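# Fit two printed parts onto jig pins, or press CALL

## Task

Working quickly, seat both loose printed parts on their matching pins in the jig so the result matches the drawing. If the kit turns out to be one that must not be assembled, do something else: with the gripper shut, press the blue CALL button down from above until it bottoms out, keep it there for one second, and make no contact with any kit part, the jig or the drawing. If the kit is fine, do not touch CALL at all.

## Robot and tools

ROBOT. Two six-joint arms, left_arm and right_arm, each with a parallel two-finger gripper and a wrist camera. Their root links sit at left_arm (-0.043, +0.235, +0.020) m and right_arm (+0.045, -0.315, +0.044) m in the scene frame, each turned only slightly about z. The fingers point along the gripper's +z axis and close along its y axis. end_effector_position is the spot midway between the finger pads, roughly 1 cm short of the fingertips.

FRAME. Every reported hand position, orientation and velocity uses the scene frame: origin at table-top height halfway between the nominal bases, +z up, +x out across the table, left_arm toward +y. Arm names do not match image left/right. Reported hand poses can be a few centimetres off, more when reaching far.

ROW LAYOUT. Every motion command is built from rows of 14 plain numbers covering both arms, even if only one moves: left_arm waist, shoulder, elbow, wrist pitch, wrist yaw, wrist roll, opening, then the same seven for right_arm. The six joint numbers are absolute target angles in radians, the same values that Joint positions prints; they are not offsets. Opening runs from -1 (shut) to +1 (fully open, about 0.094 m between pads); between those ends the fingers go to where grip_measured would read that number. To keep an arm or gripper unchanged, repeat its current Joint targets and its current opening command; a 0 in the opening slot is itself a command.

RANGES in the numbers you send: waist -2.880 to 2.880, shoulder 0.000 to 3.142, elbow -3.019 to 0.000, wrist pitch -1.693 to 1.571, wrist yaw -1.571 to 1.571, wrist roll -2.094 to 2.094. The elbow is sign-flipped relative to the URDF (a URDF 1.2 shows as about -1.2), which is why its range is negative. A target more than 0.084 rad beyond an end, and farther out than the joint's current reading, gets the call refused. True ends may differ by up to 0.084 rad; an over-range target is clipped there and the result may say "joint sent to its limit".

TOOLS.
execute_actions(actions, cameras): actions is a list of actions; each action is a table of up to 15 rows (one per 1/30 s control step); a short table repeats its last row to fill 15 steps. Joint targets are limited to a fixed lead ahead of the measured angle, and an arm whose targets would move its hand over 110 mm at once is scaled back, so far goals need several actions. The result also lists joint readings at some steps. Images come only for an empty actions list or when cameras names them.
move(target, speed, blend, opening_speed, grip_force, blocking, cameras): target is one 14-number row or a list of up to 15 rows, all absolute; all joints of both arms travel together along interpolated paths, so grippers trace curves and nothing avoids obstacles or the other arm. speed (rad/s, 0.01 to 12.57, default 0.5) caps the joint with the longest travel; one value or one per target. blend (rad) rounds intermediate corners; 0 stops at each. opening_speed (per second on the -1..+1 scale, at least 0.2) closes or opens gradually, advisable on fragile parts. grip_force sets the per-pad force cap in newtons, 10 to 50, one value or one per arm; it persists, starts at full, and lower values close slowly. blocking=false returns after about 0.5 s while the move continues; a new move then replaces it. The result ends with a move: line such as done, off_target (resting more than 0.035 rad from target), moving, held or fault, possibly limits=held. Done does not prove contact or absence of contact.
wait(seconds 0 to 10, cameras): the robot keeps its last command; a running move continues and may end the wait early.
stop(cameras): brakes the running move; faster moves need more room.
zoom_image(camera, region): enlarges [x0, y0, x1, y1] pixels (origin top-left, at most 504 by 504) of the latest full image from cam_high, cam_over, cam_left_wrist or cam_right_wrist.
read_manual(section): URDF licence texts only.
finished_scene(scene): ends the scene for good; the outcome must hold with the robot idle.

CAMERAS. cam_high, cam_low, cam_over, cam_left_wrist, cam_right_wrist, each 672x504, with pinhole calibrations supplied; fixed ones may have shifted a little, and wrist images can lag while the arm moves.

RESULTS. Joint positions and Joint velocities give, per arm, the six joints (rad, rad/s) then the pad gap (m). Joint targets shows what joints are currently driven toward. Tool commands gives present gripper commands. grip_measured is the opening on the command scale; empty it may read up to 2.5 mm wide, and on a hard part under full squeeze up to about 3 mm narrower than the part. grip_effort_nm is motor effort at the shaft (negative closing), not pad force, and keeps a residual at rest. Joint torques include gravity and friction; numbers 3 and 4 wrap at ±28 N m. "joint command not followed" means the clearance check altered some steps. Motor temperatures, MOTOR HOT and OVER-TEMPERATURE FAULT lines warn about heating.

CAUTIONS. Nothing may fall or be left off the table. Avoid slamming, fast impacts, pressing hard into the table or fixed objects, and releasing a part while it moves or from height. Keep the two arms from touching or pinching each other; one gripper closing on the other's fingers counts as a press. Holding loads, stretching out or pushing toward unreachable poses heats motors; at 100 °C the arm goes limp and drops for 30 s or more. A target far past a contact presses harder, and faster moves hit harder. To release, command an opening well above grip_measured.

Each tool is called after "Emit:" by a JSON object that holds its "api" and its "payload", one argument or row to a line.

## Session

Emit:
{"api": "execute_actions", "payload": {
  "actions": []
}}

Scene clock: 0.00 s.
left_arm: end_effector_position=(+0.1826, +0.2576, +0.2848) grip_measured=+1.000 grip_effort_nm=n/a end_effector_quat_wxyz=(+0.039, +0.797, +0.603, +0.012) | right_arm: end_effector_position=(+0.4976, -0.0496, +0.3386) grip_measured=+1.000 grip_effort_nm=n/a end_effector_quat_wxyz=(+0.635, -0.509, +0.523, +0.253)
Joint positions: left_arm=[0.137 0.879 -1 -1.633 0.057 1.992 0.094] | right_arm=[0.323 1.332 -0.778 0.452 -0.875 -0.47 0.094]
Joint velocities: within noise
Joint torques (N m): no reading
Motor temperatures (°C): left_arm=[33 28 31 27 29 25 27] | right_arm=[33 26 28 28 26 26 29]
Heat: left arm: hottest waist 33 °C; right arm: hottest waist 33 °C.
Joint targets: left_arm=[0.137 0.878 -1.027 -1.633 0.057 1.992] | right_arm=[0.323 1.334 -0.800 0.456 -0.875 -0.470]
Tool commands: left_gripper/opening=+1.0 right_gripper/opening=+1.0

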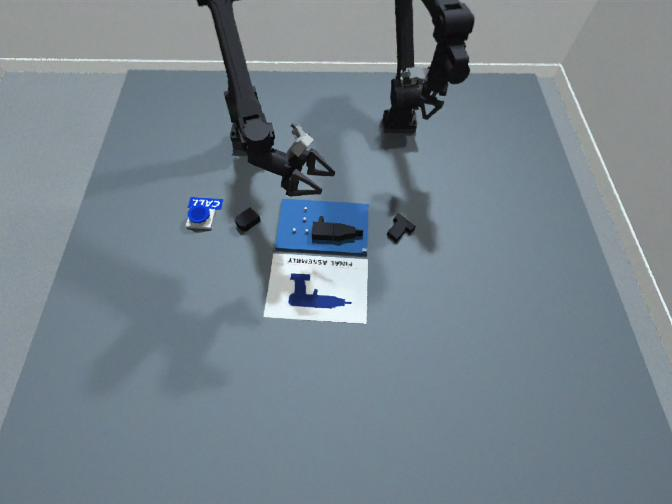

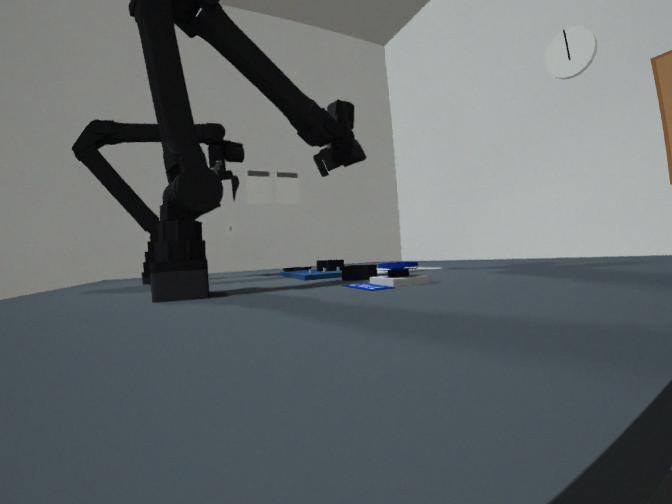

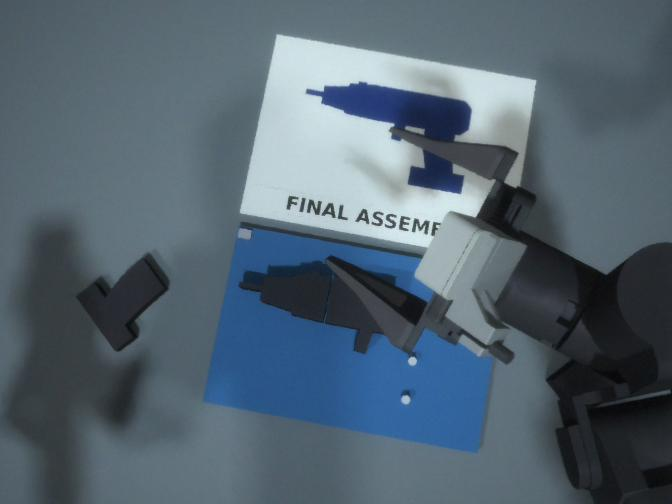

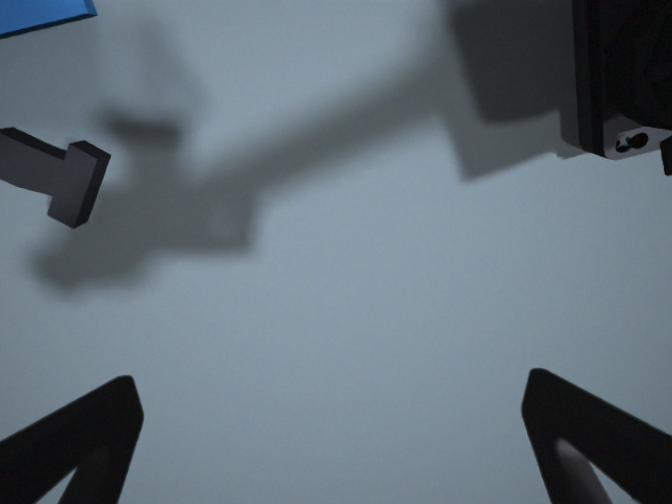

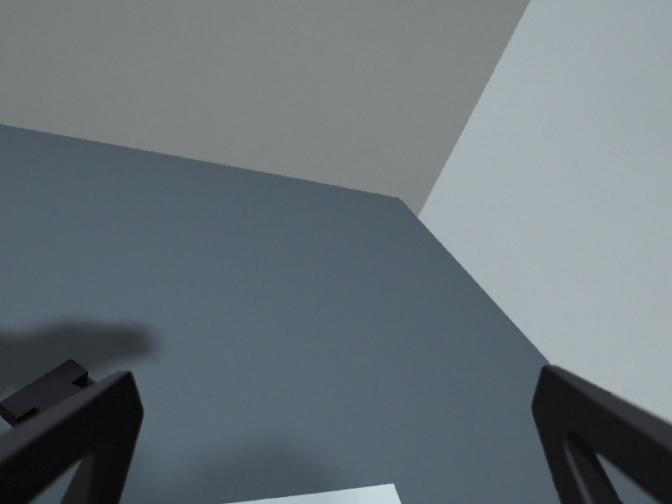

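Emit:
{"api": "move", "payload": {
  "target": [-0.082,1.603,-1.531,-1.499,0,0,1,0.124,1.232,-1.088,-1.427,0,0,1],
  "speed": 1.2,
  "cameras": ["all"]
}}

Scene clock: 81.63 s.
left_arm: end_effector_position=(+0.4214, +0.2052, +0.2353) grip_measured=+1.000 grip_effort_nm=-0.02 end_effector_quat_wxyz=(-0.028, +0.038, +0.999, +0.000) | right_arm: end_effector_position=(+0.3685, -0.2885, +0.2302) grip_measured=+1.000 grip_effort_nm=0.00 end_effector_quat_wxyz=(-0.027, -0.046, +0.999, +0.000)
Joint positions: left_arm=[-0.072 1.597 -1.479 -1.51 0.002 0.014 0.094] | right_arm=[0.131 1.243 -1.039 -1.42 -0.002 -0.011 0.094]
Joint torques (N m): left_arm=[-0.91 -14.39 -11.08 0.68 -0.04 -0.17] | right_arm=[-0.21 -8.12 -12.77 -0.31 0.08 0.12]
Motor temperatures (°C): left_arm=[32 28 46 27 28 25 26] | right_arm=[33 27 43 28 26 25 28]
Heat: left arm: hottest elbow 46 °C; right arm: hottest elbow 43 °C.
Joint targets: left_arm=[-0.082 1.603 -1.531 -1.499 0.000 0.000] | right_arm=[0.124 1.232 -1.088 -1.427 0.000 0.000]
move: off_target (left_arm, right_arm); left_arm: the elbow is farthest, 0.052 rad from its target; right_arm: the elbow is farthest, 0.049 rad from its target
camera_calibration:
cam_left_wrist: T_world_to_cam=[[-0.0978736, -0.995197, 0.00202878, 0.246534], [-0.872986, 0.0868331, 0.479953, 0.27714], [-0.477824, 0.0452036, -0.877292, 0.490225], [0, 0, 0, 1]] pos_world=[0.50031, 0.199125, 0.296556]
cam_right_wrist: T_world_to_cam=[[0.0933055, -0.995545, 0.013539, -0.325386], [-0.875912, -0.0756127, 0.47651, 0.229202], [-0.473363, -0.0563199, -0.879065, 0.450234], [0, 0, 0, 1]] pos_world=[0.444245, -0.281249, 0.290973]

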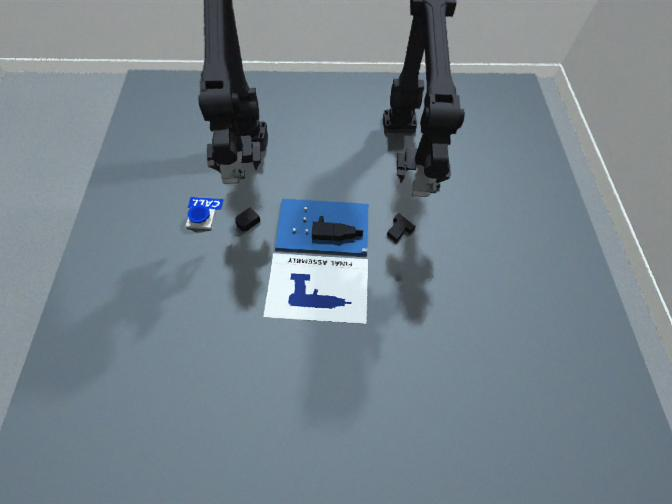

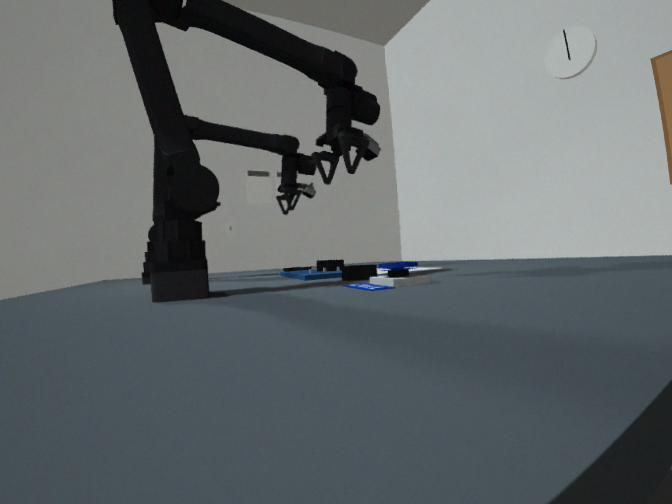

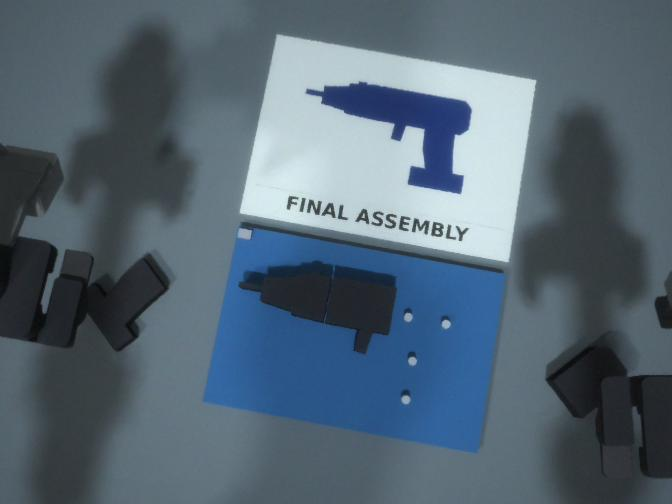

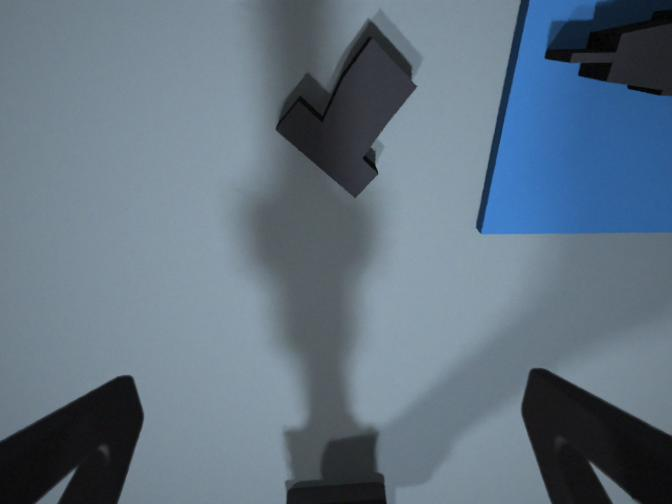

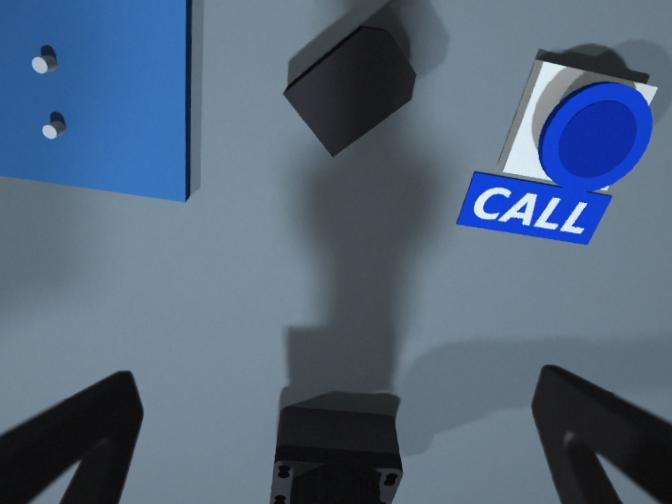

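Emit:
{"api": "zoom_image", "payload": {
  "camera": "cam_over",
  "region": [200, 30, 540, 460]
}}

Emit:
{"api": "zoom_image", "payload": {
  "camera": "cam_left_wrist",
  "region": [240, 10, 460, 220]
}}

Emit:
{"api": "zoom_image", "payload": {
  "camera": "cam_right_wrist",
  "region": [250, 0, 460, 190]
}}

Scaled by 1.172 from the camera's 672x504 image, which has a finer 960x720 frame.

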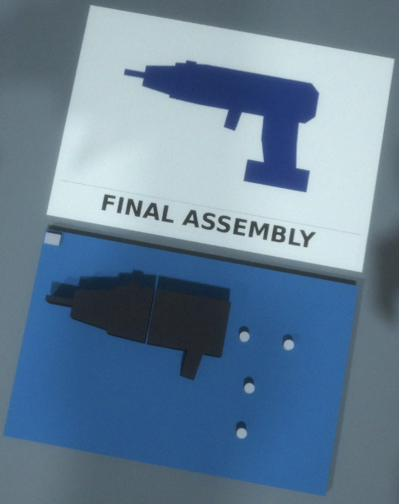

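Scaled by 2.291 from the camera's 672x504 image, which has a finer 960x720 frame.

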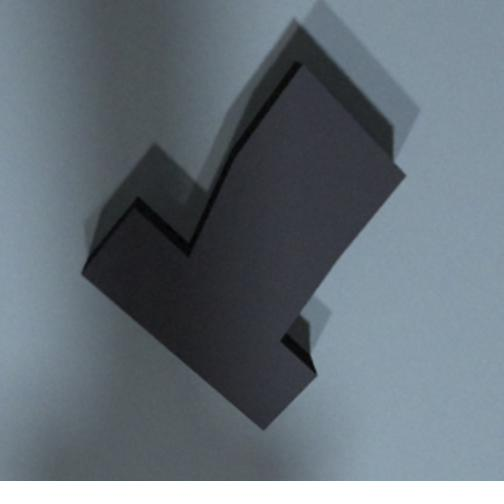

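Scaled by 2.400 from the camera's 672x504 image, which has a finer 960x720 frame.

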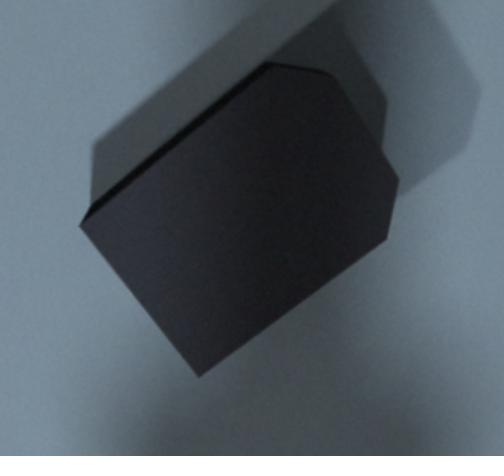

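Emit:
{"api": "zoom_image", "payload": {
  "camera": "cam_over",
  "region": [360, 70, 500, 210]
}}

Emit:
{"api": "zoom_image", "payload": {
  "camera": "cam_over",
  "region": [300, 240, 500, 440]
}}

Emit:
{"api": "zoom_image", "payload": {
  "camera": "cam_over",
  "region": [80, 230, 200, 370]
}}

Scaled by 3.600 from the camera's 672x504 image, which has a finer 960x720 frame.

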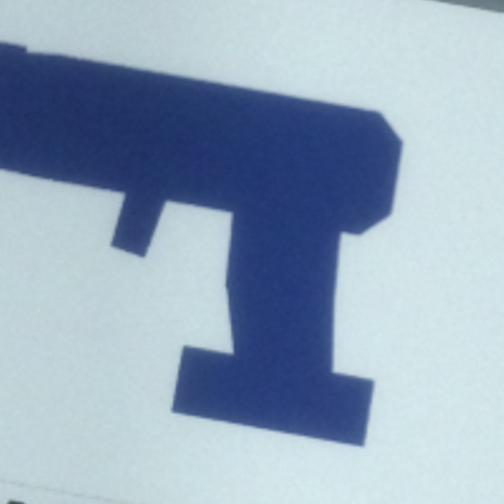

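Scaled by 2.520 from the camera's 672x504 image, which has a finer 960x720 frame.

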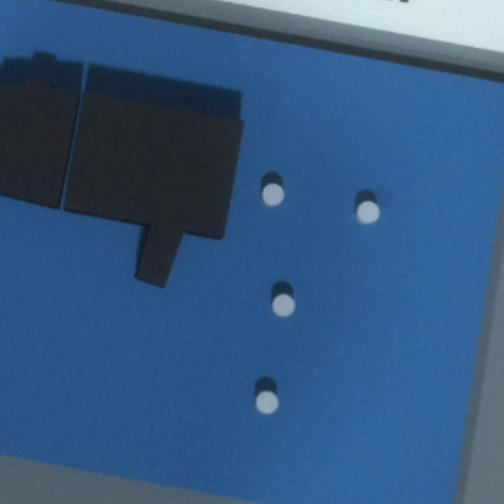

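Scaled by 3.600 from the camera's 672x504 image, which has a finer 960x720 frame.

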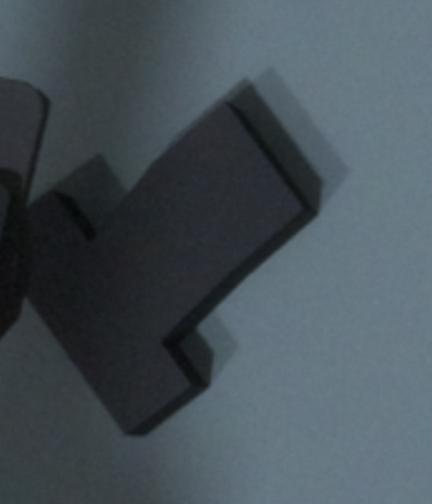

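Emit:
{"api": "move", "payload": {
  "target": [-0.082,1.243,-1.03,-0.872,0,0,1,0.105,0.94,-0.75,-0.899,0,0,1],
  "speed": 1.2,
  "cameras": ["all"]
}}

Emit:
{"api": "zoom_image", "payload": {
  "camera": "cam_left_wrist",
  "region": [200, 140, 470, 340]
}}

Emit:
{"api": "zoom_image", "payload": {
  "camera": "cam_right_wrist",
  "region": [200, 140, 470, 340]
}}

Emit:
{"api": "zoom_image", "payload": {
  "camera": "cam_over",
  "region": [60, 210, 280, 370]
}}

Emit:
{"api": "zoom_image", "payload": {
  "camera": "cam_over",
  "region": [480, 310, 670, 450]
}}

Scene clock: 227.17 s.
left_arm: end_effector_position=(+0.4052, +0.2062, +0.2257) grip_measured=+1.000 grip_effort_nm=-0.02 end_effector_quat_wxyz=(+0.228, +0.037, +0.973, -0.006) | right_arm: end_effector_position=(+0.3863, -0.2926, +0.2270) grip_measured=+1.000 grip_effort_nm=0.00 end_effector_quat_wxyz=(+0.231, -0.037, +0.972, +0.007)
Joint positions: left_arm=[-0.072 1.248 -1.027 -0.891 0.002 0.013 0.094] | right_arm=[0.115 0.948 -0.754 -0.911 -0.002 -0.01 0.094]
Joint torques (N m): left_arm=[-0.62 -10.17 -8.29 1.94 -0.04 -0.16] | right_arm=[-0.44 -4.78 -9.32 1.26 0.08 0.12]
Heat: left arm: hottest elbow 49 °C; right arm: hottest elbow 47 °C.
Joint targets: left_arm=[-0.082 1.243 -1.030 -0.872 0.000 0.000] | right_arm=[0.105 0.940 -0.750 -0.899 0.000 0.000]
move: done
camera_calibration:
cam_left_wrist: T_world_to_cam=[[-0.0934871, -0.995495, -0.0157806, 0.248235], [-0.995481, 0.0937279, -0.0152779, 0.427444], [0.0166882, 0.014281, -0.999759, 0.307662], [0, 0, 0, 1]] pos_world=[0.443585, 0.202659, 0.318036]
cam_right_wrist: T_world_to_cam=[[0.0686867, -0.997487, 0.017377, -0.322942], [-0.99733, -0.0690879, -0.02365, 0.408415], [0.0247911, -0.0157061, -0.999569, 0.302467], [0, 0, 0, 1]] pos_world=[0.422007, -0.289164, 0.317607]

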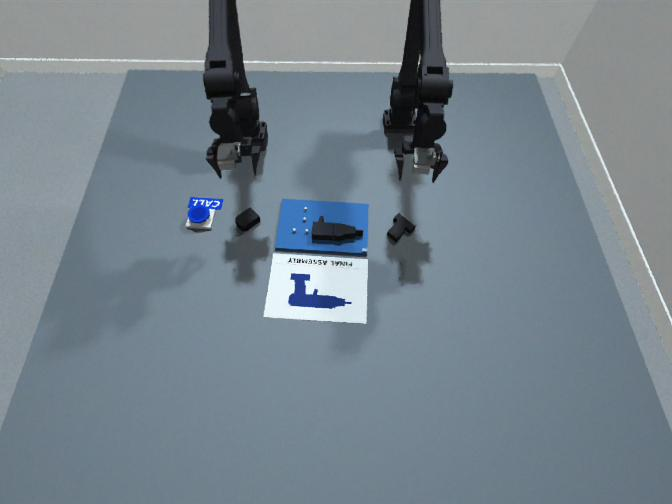

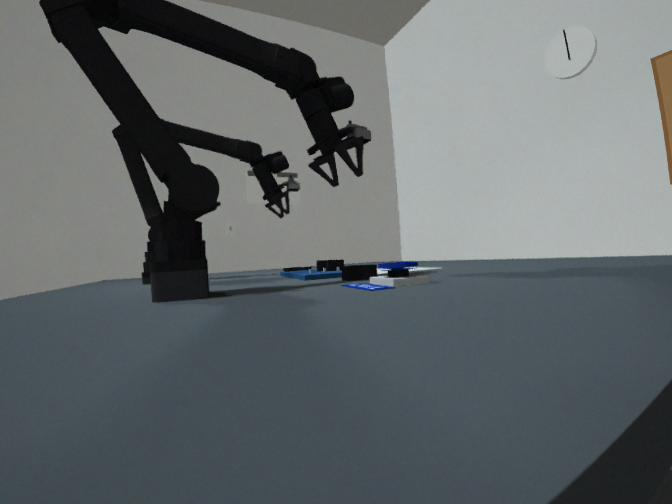

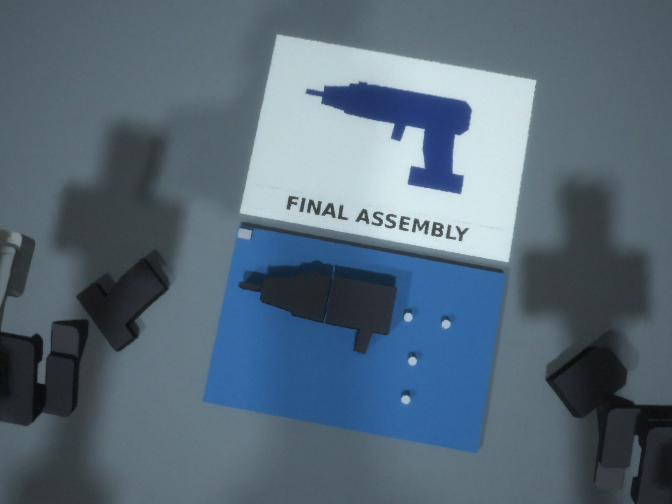

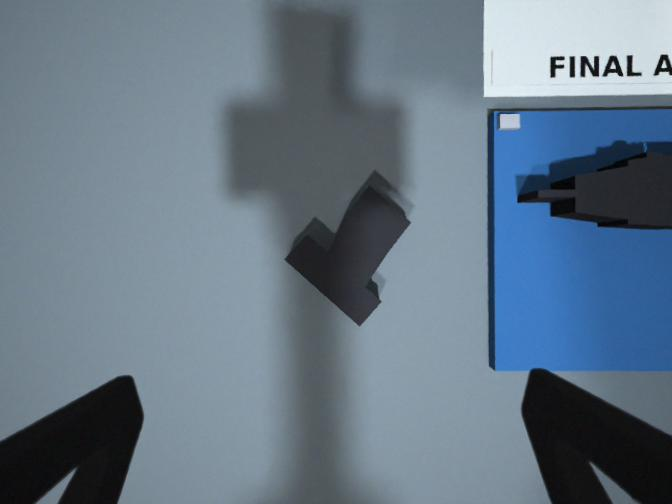

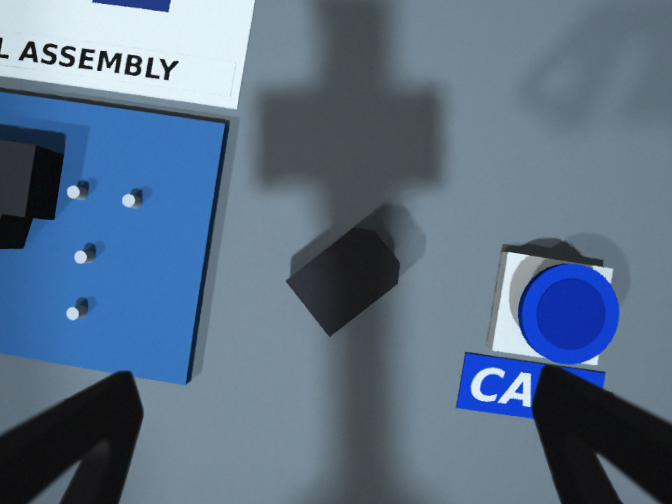

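Scaled by 1.867 from the camera's 672x504 image, which has a finer 960x720 frame.

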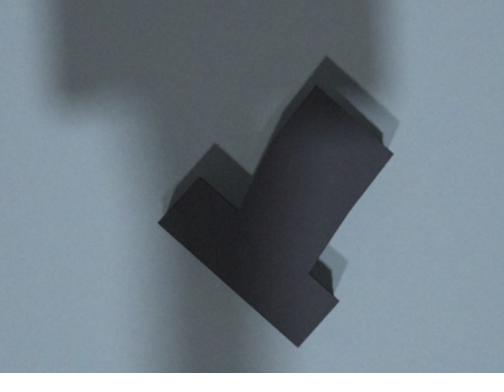

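Scaled by 1.867 from the camera's 672x504 image, which has a finer 960x720 frame.

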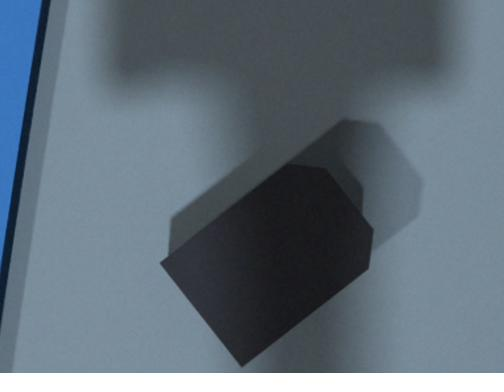

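Scaled by 2.291 from the camera's 672x504 image, which has a finer 960x720 frame.

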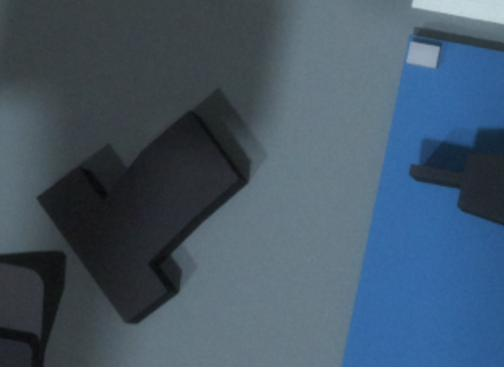

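Scaled by 2.653 from the camera's 672x504 image, which has a finer 960x720 frame.

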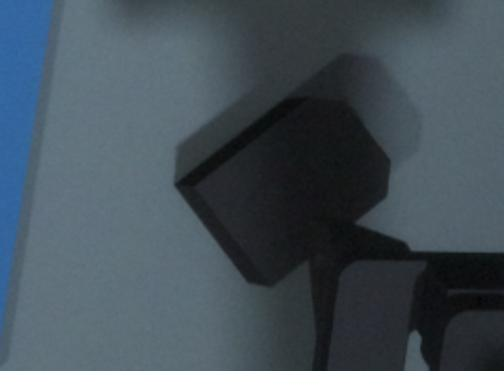

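Emit:
{"api": "move", "payload": {
  "target": [-0.125,1.712,-1.375,-1.200,0,0.563,1,0.073,1.402,-0.94,-1.072,0,0.882,1],
  "speed": 1.2,
  "cameras": ["cam_over","cam_left_wrist","cam_right_wrist"]
}}

Scene clock: 361.90 s.
left_arm: end_effector_position=(+0.4504, +0.1836, +0.1270) grip_measured=+1.000 grip_effort_nm=-0.02 end_effector_quat_wxyz=(+0.001, +0.320, +0.947, -0.001) | right_arm: end_effector_position=(+0.4031, -0.3031, +0.1285) grip_measured=+1.000 grip_effort_nm=0.00 end_effector_quat_wxyz=(+0.002, +0.407, +0.914, +0.002)
Joint positions: left_arm=[-0.112 1.707 -1.326 -1.188 0.002 0.55 0.094] | right_arm=[0.083 1.394 -0.894 -1.065 -0.002 0.871 0.094]
Joint torques (N m): left_arm=[-0.91 -15.44 -10.5 -0.17 0.02 0.11] | right_arm=[-0.44 -7.94 -11.69 -0.24 0.14 0.11]
Heat: left arm: hottest elbow 48 °C; right arm: hottest elbow 45 °C.
Joint targets: left_arm=[-0.125 1.712 -1.375 -1.200 0.000 0.563] | right_arm=[0.073 1.402 -0.940 -1.072 0.000 0.882]
move: off_target (left_arm, right_arm); left_arm: the elbow is farthest, 0.049 rad from its target; right_arm: the elbow is farthest, 0.046 rad from its target
camera_calibration:
cam_left_wrist: T_world_to_cam=[[-0.624261, -0.781215, -0.00135526, 0.426166], [-0.706709, 0.563983, 0.427183, 0.200566], [-0.332957, 0.267632, -0.904164, 0.307399], [0, 0, 0, 1]] pos_world=[0.510132, 0.137541, 0.192838]
cam_right_wrist: T_world_to_cam=[[-0.742905, -0.669317, 0.0103678, 0.0945639], [-0.602103, 0.67491, 0.426578, 0.430453], [-0.292513, 0.310664, -0.904392, 0.418007], [0, 0, 0, 1]] pos_world=[0.451702, -0.357084, 0.19344]
Images, in order (width x height): cam_over 672x504, cam_left_wrist 672x504, cam_right_wrist 672x504.

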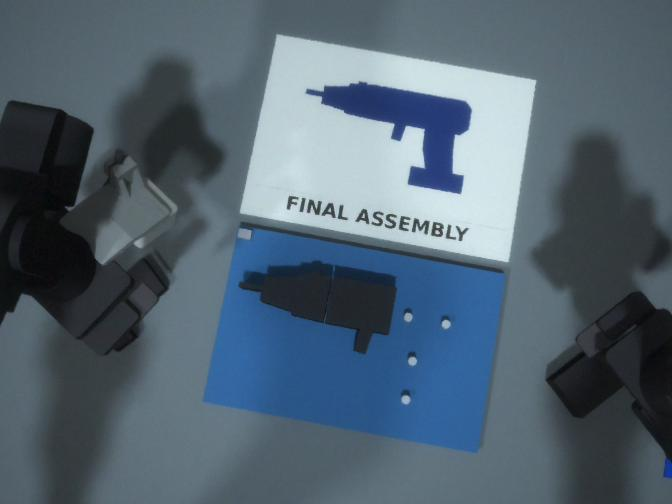

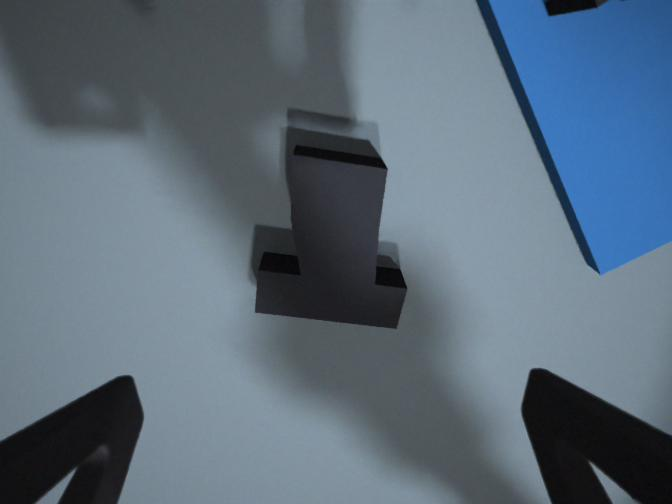

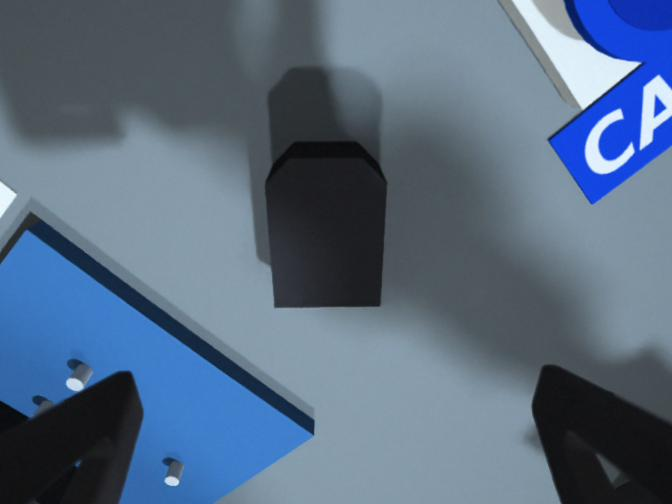

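Emit:
{"api": "move", "payload": {
  "target": [-0.134,1.838,-1.236,-0.965,0,0.58,0.5,0.068,1.579,-0.794,-0.785,0,0.865,0.5],
  "speed": 0.5,
  "opening_speed": 1,
  "cameras": ["cam_low","cam_left_wrist","cam_right_wrist"]
}}

Emit:
{"api": "zoom_image", "payload": {
  "camera": "cam_low",
  "region": [240, 150, 460, 310]
}}

Scene clock: 416.60 s.
left_arm: end_effector_position=(+0.4500, +0.1792, +0.0322) grip_measured=+0.502 grip_effort_nm=-0.13 end_effector_quat_wxyz=(-0.008, +0.332, +0.943, -0.003) | right_arm: end_effector_position=(+0.4067, -0.3045, +0.0380) grip_measured=+0.502 grip_effort_nm=-0.12 end_effector_quat_wxyz=(+0.000, +0.409, +0.913, +0.001)
Joint positions: left_arm=[-0.121 1.836 -1.227 -0.978 0.002 0.567 0.071] | right_arm=[0.078 1.57 -0.794 -0.793 -0.002 0.872 0.071]
Joint torques (N m): left_arm=[-1.08 -16.62 -6.91 0.91 0.03 0.12] | right_arm=[-0.5 -8.88 -6.5 0.34 0.14 -0.02]
Motor temperatures (°C): left_arm=[31 33 53 27 27 25 26] | right_arm=[32 28 47 27 25 25 27]
Heat: left arm: hottest elbow 53 °C; right arm: hottest elbow 47 °C.
Joint targets: left_arm=[-0.134 1.838 -1.236 -0.965 0.000 0.580] | right_arm=[0.068 1.579 -0.794 -0.785 0.000 0.865]
move: done
camera_calibration:
cam_left_wrist: T_world_to_cam=[[-0.644185, -0.764817, 0.00893875, 0.428169], [-0.683858, 0.581151, 0.441138, 0.229483], [-0.342585, 0.278062, -0.897395, 0.224921], [0, 0, 0, 1]] pos_world=[0.509808, 0.131565, 0.0967821]
cam_right_wrist: T_world_to_cam=[[-0.74613, -0.665656, 0.0138631, 0.0995219], [-0.596824, 0.677917, 0.42922, 0.470753], [-0.295111, 0.31198, -0.903094, 0.339136], [0, 0, 0, 1]] pos_world=[0.455296, -0.358688, 0.102836]
Images, in order (width x height): cam_low 672x504, cam_left_wrist 672x504, cam_right_wrist 672x504.

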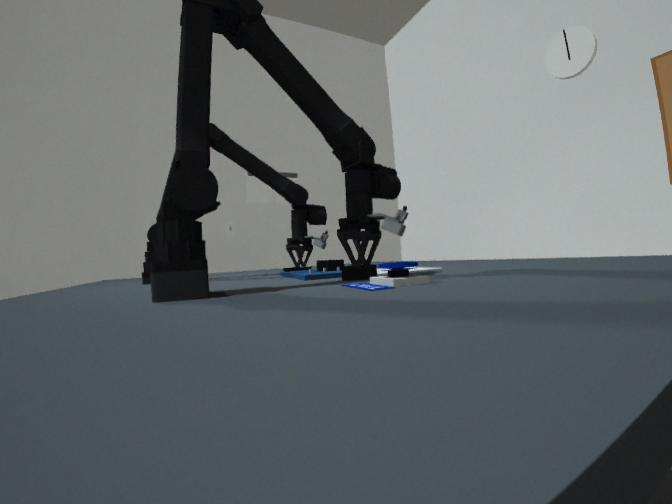

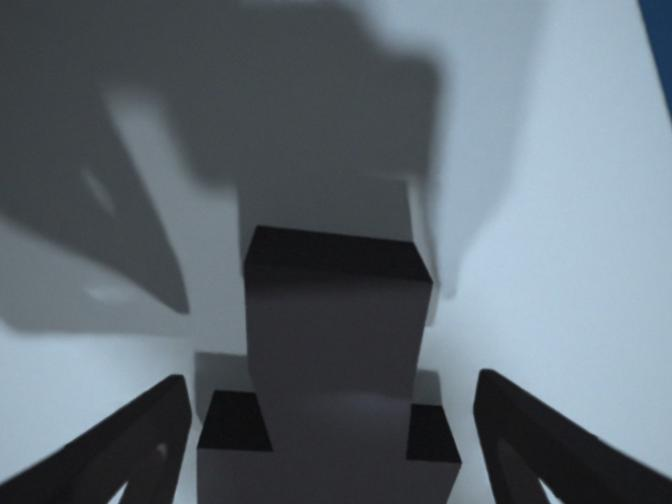

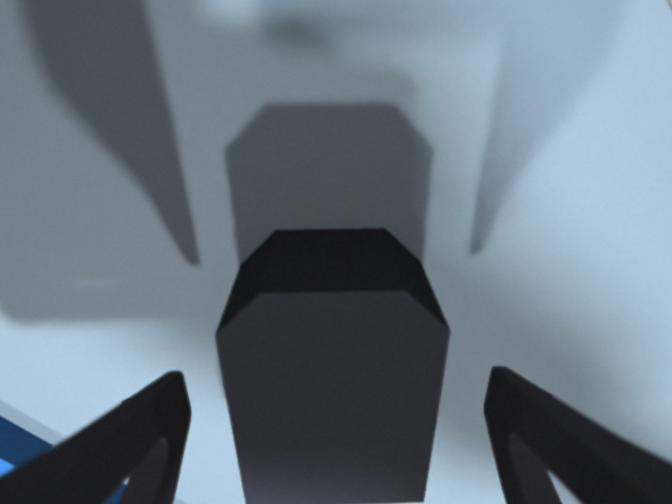

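Scaled by 2.291 from the camera's 672x504 image, which has a finer 960x720 frame.

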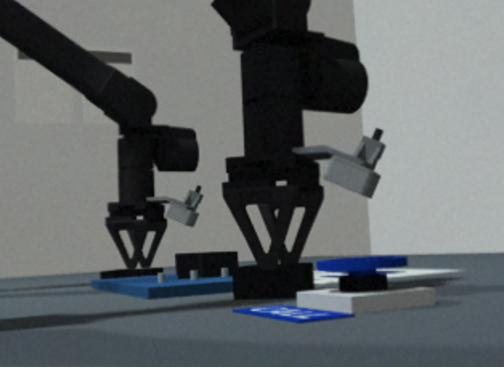

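Emit:
{"api": "move", "payload": {
  "target": [
    [-0.147,1.864,-1.239,-0.926,0,0.575,0.5,0.068,1.618,-0.778,-0.732,0,0.865,0.5],
    [-0.147,1.864,-1.239,-0.926,0,0.575,-0.45,0.068,1.618,-0.778,-0.732,0,0.865,-0.25]
  ],
  "speed": 0.3,
  "grip_force": 25,
  "cameras": ["cam_low","cam_left_wrist","cam_right_wrist"]
}}

Scene clock: 457.53 s.
left_arm: end_effector_position=(+0.4577, +0.1716, +0.0279) grip_measured=-0.151 grip_effort_nm=-0.49 end_effector_quat_wxyz=(+0.007, +0.339, +0.941, +0.001) | right_arm: end_effector_position=(+0.4095, -0.3046, +0.0246) grip_measured=+0.022 grip_effort_nm=-0.56 end_effector_quat_wxyz=(+0.005, +0.409, +0.912, +0.003)
Joint positions: left_arm=[-0.134 1.845 -1.227 -0.94 0.002 0.567 0.04] | right_arm=[0.078 1.6 -0.782 -0.74 -0.002 0.872 0.048]
Joint torques (N m): left_arm=[-1.03 -15.27 -7.12 0.92 0.01 0.06] | right_arm=[-0.44 -8.29 -5.91 0.36 0.14 -0.03]
Motor temperatures (°C): left_arm=[31 33 45 27 27 25 26] | right_arm=[31 28 43 27 25 25 27]
Heat: left arm: hottest elbow 45 °C; right arm: hottest elbow 43 °C.
Joint targets: left_arm=[-0.147 1.864 -1.239 -0.926 0.000 0.575] | right_arm=[0.068 1.618 -0.778 -0.732 0.000 0.865]
grip_force (N): 25, 25
move: done
camera_calibration:
cam_left_wrist: T_world_to_cam=[[-0.654372, -0.756135, -0.00757923, 0.430966], [-0.688713, 0.591826, 0.418828, 0.241989], [-0.312205, 0.279289, -0.908034, 0.212059], [0, 0, 0, 1]] pos_world=[0.514879, 0.123428, 0.094472]
cam_right_wrist: T_world_to_cam=[[-0.746482, -0.665384, 0.0053717, 0.102226], [-0.6013, 0.678, 0.422793, 0.480265], [-0.284962, 0.312377, -0.90621, 0.323928], [0, 0, 0, 1]] pos_world=[0.4574, -0.358788, 0.0899452]
Images, in order (width x height): cam_low 672x504, cam_left_wrist 672x504, cam_right_wrist 672x504.

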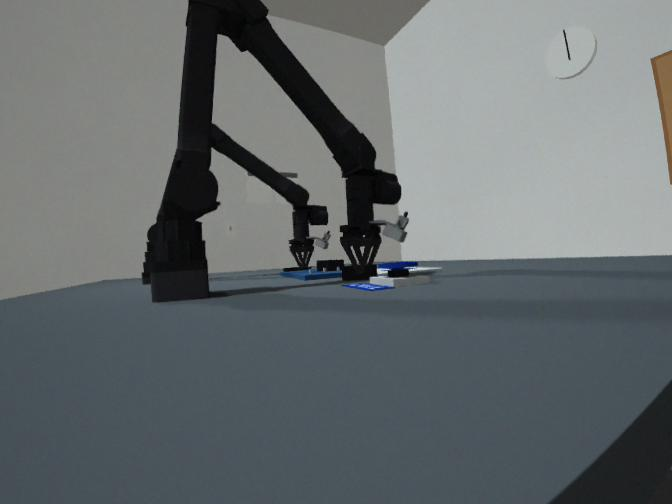

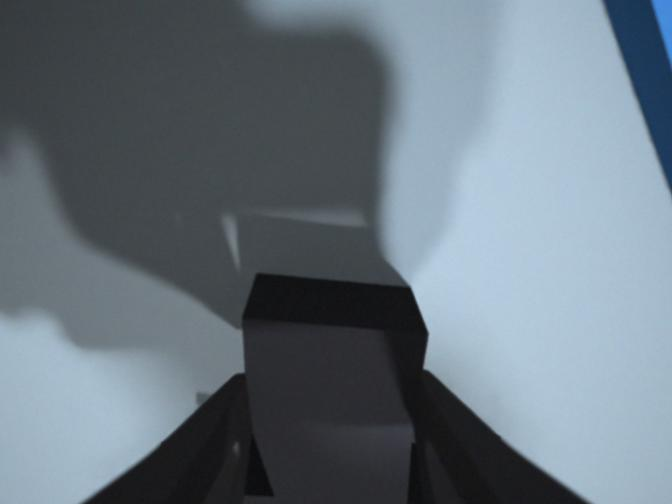

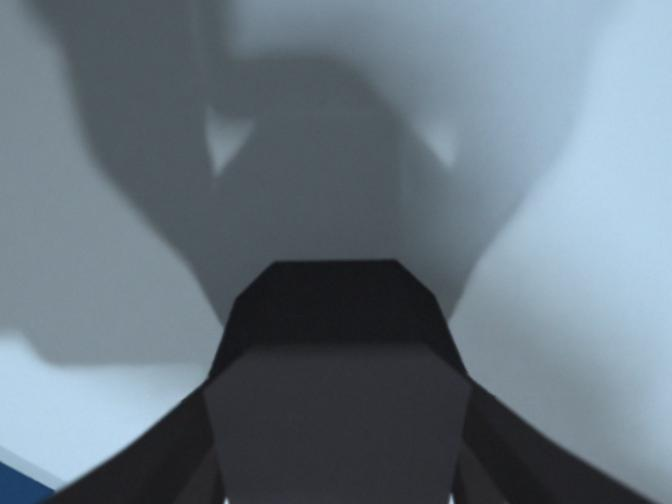

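Emit:
{"api": "move", "payload": {
  "target": [
    [-0.134,1.747,-1.355,-1.13,0,0.567,-0.45,0.078,1.44,-0.91,-0.993,0,0.872,-0.25],
    [-0.134,1.747,-1.355,-1.13,0,0.567,-0.45,0.478,1.614,-1.165,-1.07,0,2.081,-0.25]
  ],
  "speed": [0.4,0.9],
  "blend": 0.05,
  "cameras": ["all"]
}}

Emit:
{"api": "zoom_image", "payload": {
  "camera": "cam_low",
  "region": [220, 170, 420, 310]
}}

Scene clock: 498.73 s.
left_arm: end_effector_position=(+0.4594, +0.1714, +0.0960) grip_measured=-0.156 grip_effort_nm=-0.57 end_effector_quat_wxyz=(+0.002, +0.339, +0.941, +0.000) | right_arm: end_effector_position=(+0.4494, -0.1295, +0.1280) grip_measured=+0.022 grip_effort_nm=-0.56 end_effector_quat_wxyz=(+0.004, +0.731, +0.682, +0.014)
Joint positions: left_arm=[-0.134 1.763 -1.314 -1.118 0.001 0.567 0.04] | right_arm=[0.48 1.595 -1.117 -1.063 -0.001 2.07 0.048]
Joint torques (N m): left_arm=[0.09 -17.79 -9.72 -0.16 0.03 -0.02] | right_arm=[0.15 -10.05 -11.9 -0.27 0.1 0.1]
Heat: left arm: hottest elbow 44 °C; right arm: hottest elbow 41 °C.
Joint targets: left_arm=[-0.134 1.747 -1.355 -1.130 0.000 0.567] | right_arm=[0.478 1.614 -1.165 -1.070 0.000 2.081]
grip_force (N): 25, 25
move: off_target (left_arm, right_arm); left_arm: the elbow is farthest, 0.041 rad from its target; right_arm: the elbow is farthest, 0.048 rad from its target
camera_calibration:
cam_left_wrist: T_world_to_cam=[[-0.654424, -0.756123, -0.00281571, 0.432012], [-0.684879, 0.591177, 0.42597, 0.212435], [-0.320421, 0.280694, -0.904733, 0.277671], [0, 0, 0, 1]] pos_world=[0.517183, 0.123127, 0.161944]
cam_right_wrist: T_world_to_cam=[[-0.997621, 0.0683045, -0.00927117, 0.457753], [0.057196, 0.895332, 0.441712, 0.0716176], [0.0384717, 0.440131, -0.897109, 0.244243], [0, 0, 0, 1]] pos_world=[0.443172, -0.202887, 0.191723]

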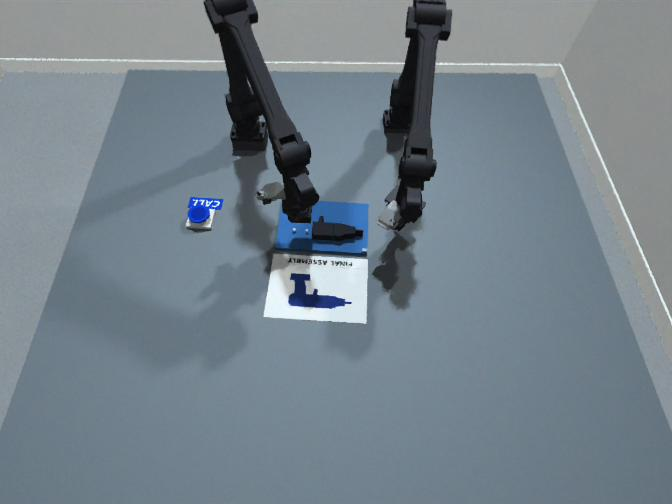

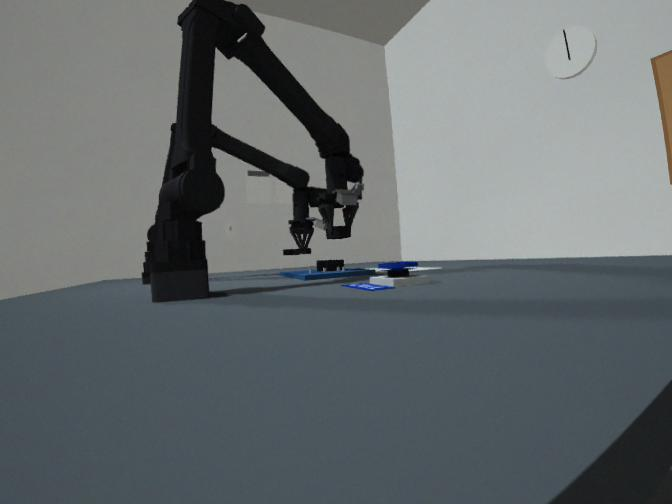

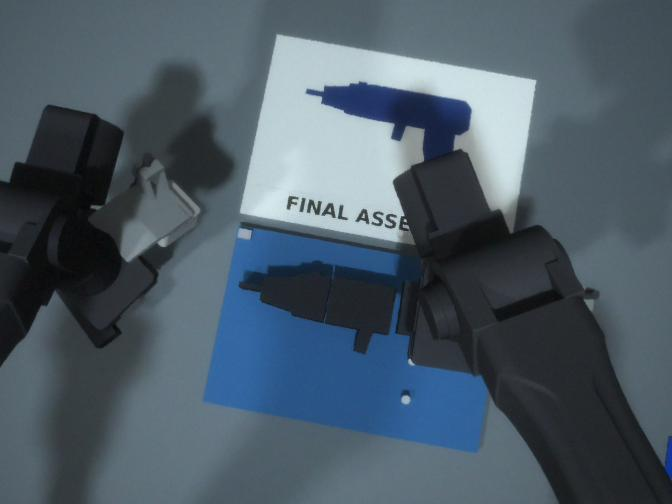

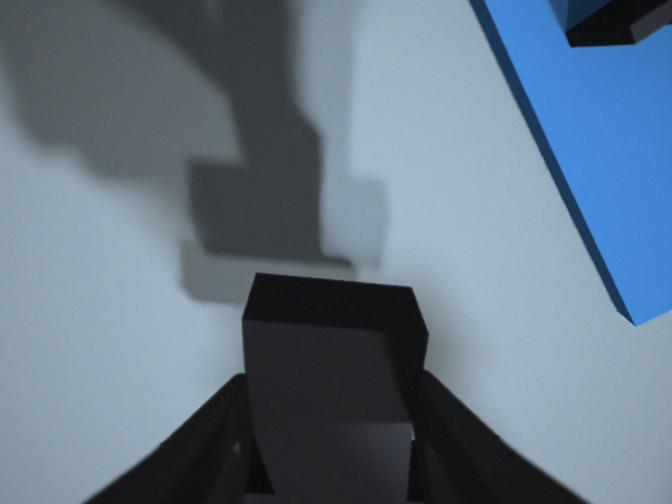

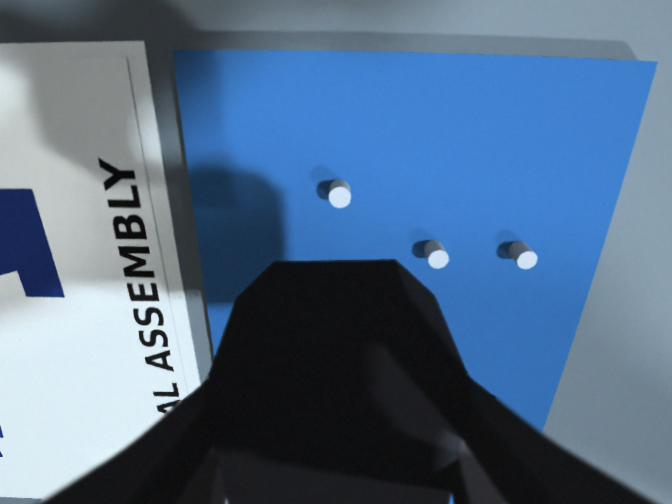

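Scaled by 2.520 from the camera's 672x504 image, which has a finer 960x720 frame.

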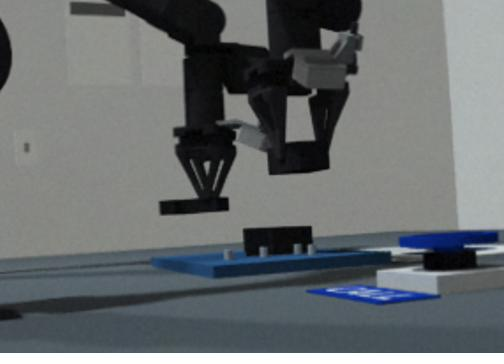

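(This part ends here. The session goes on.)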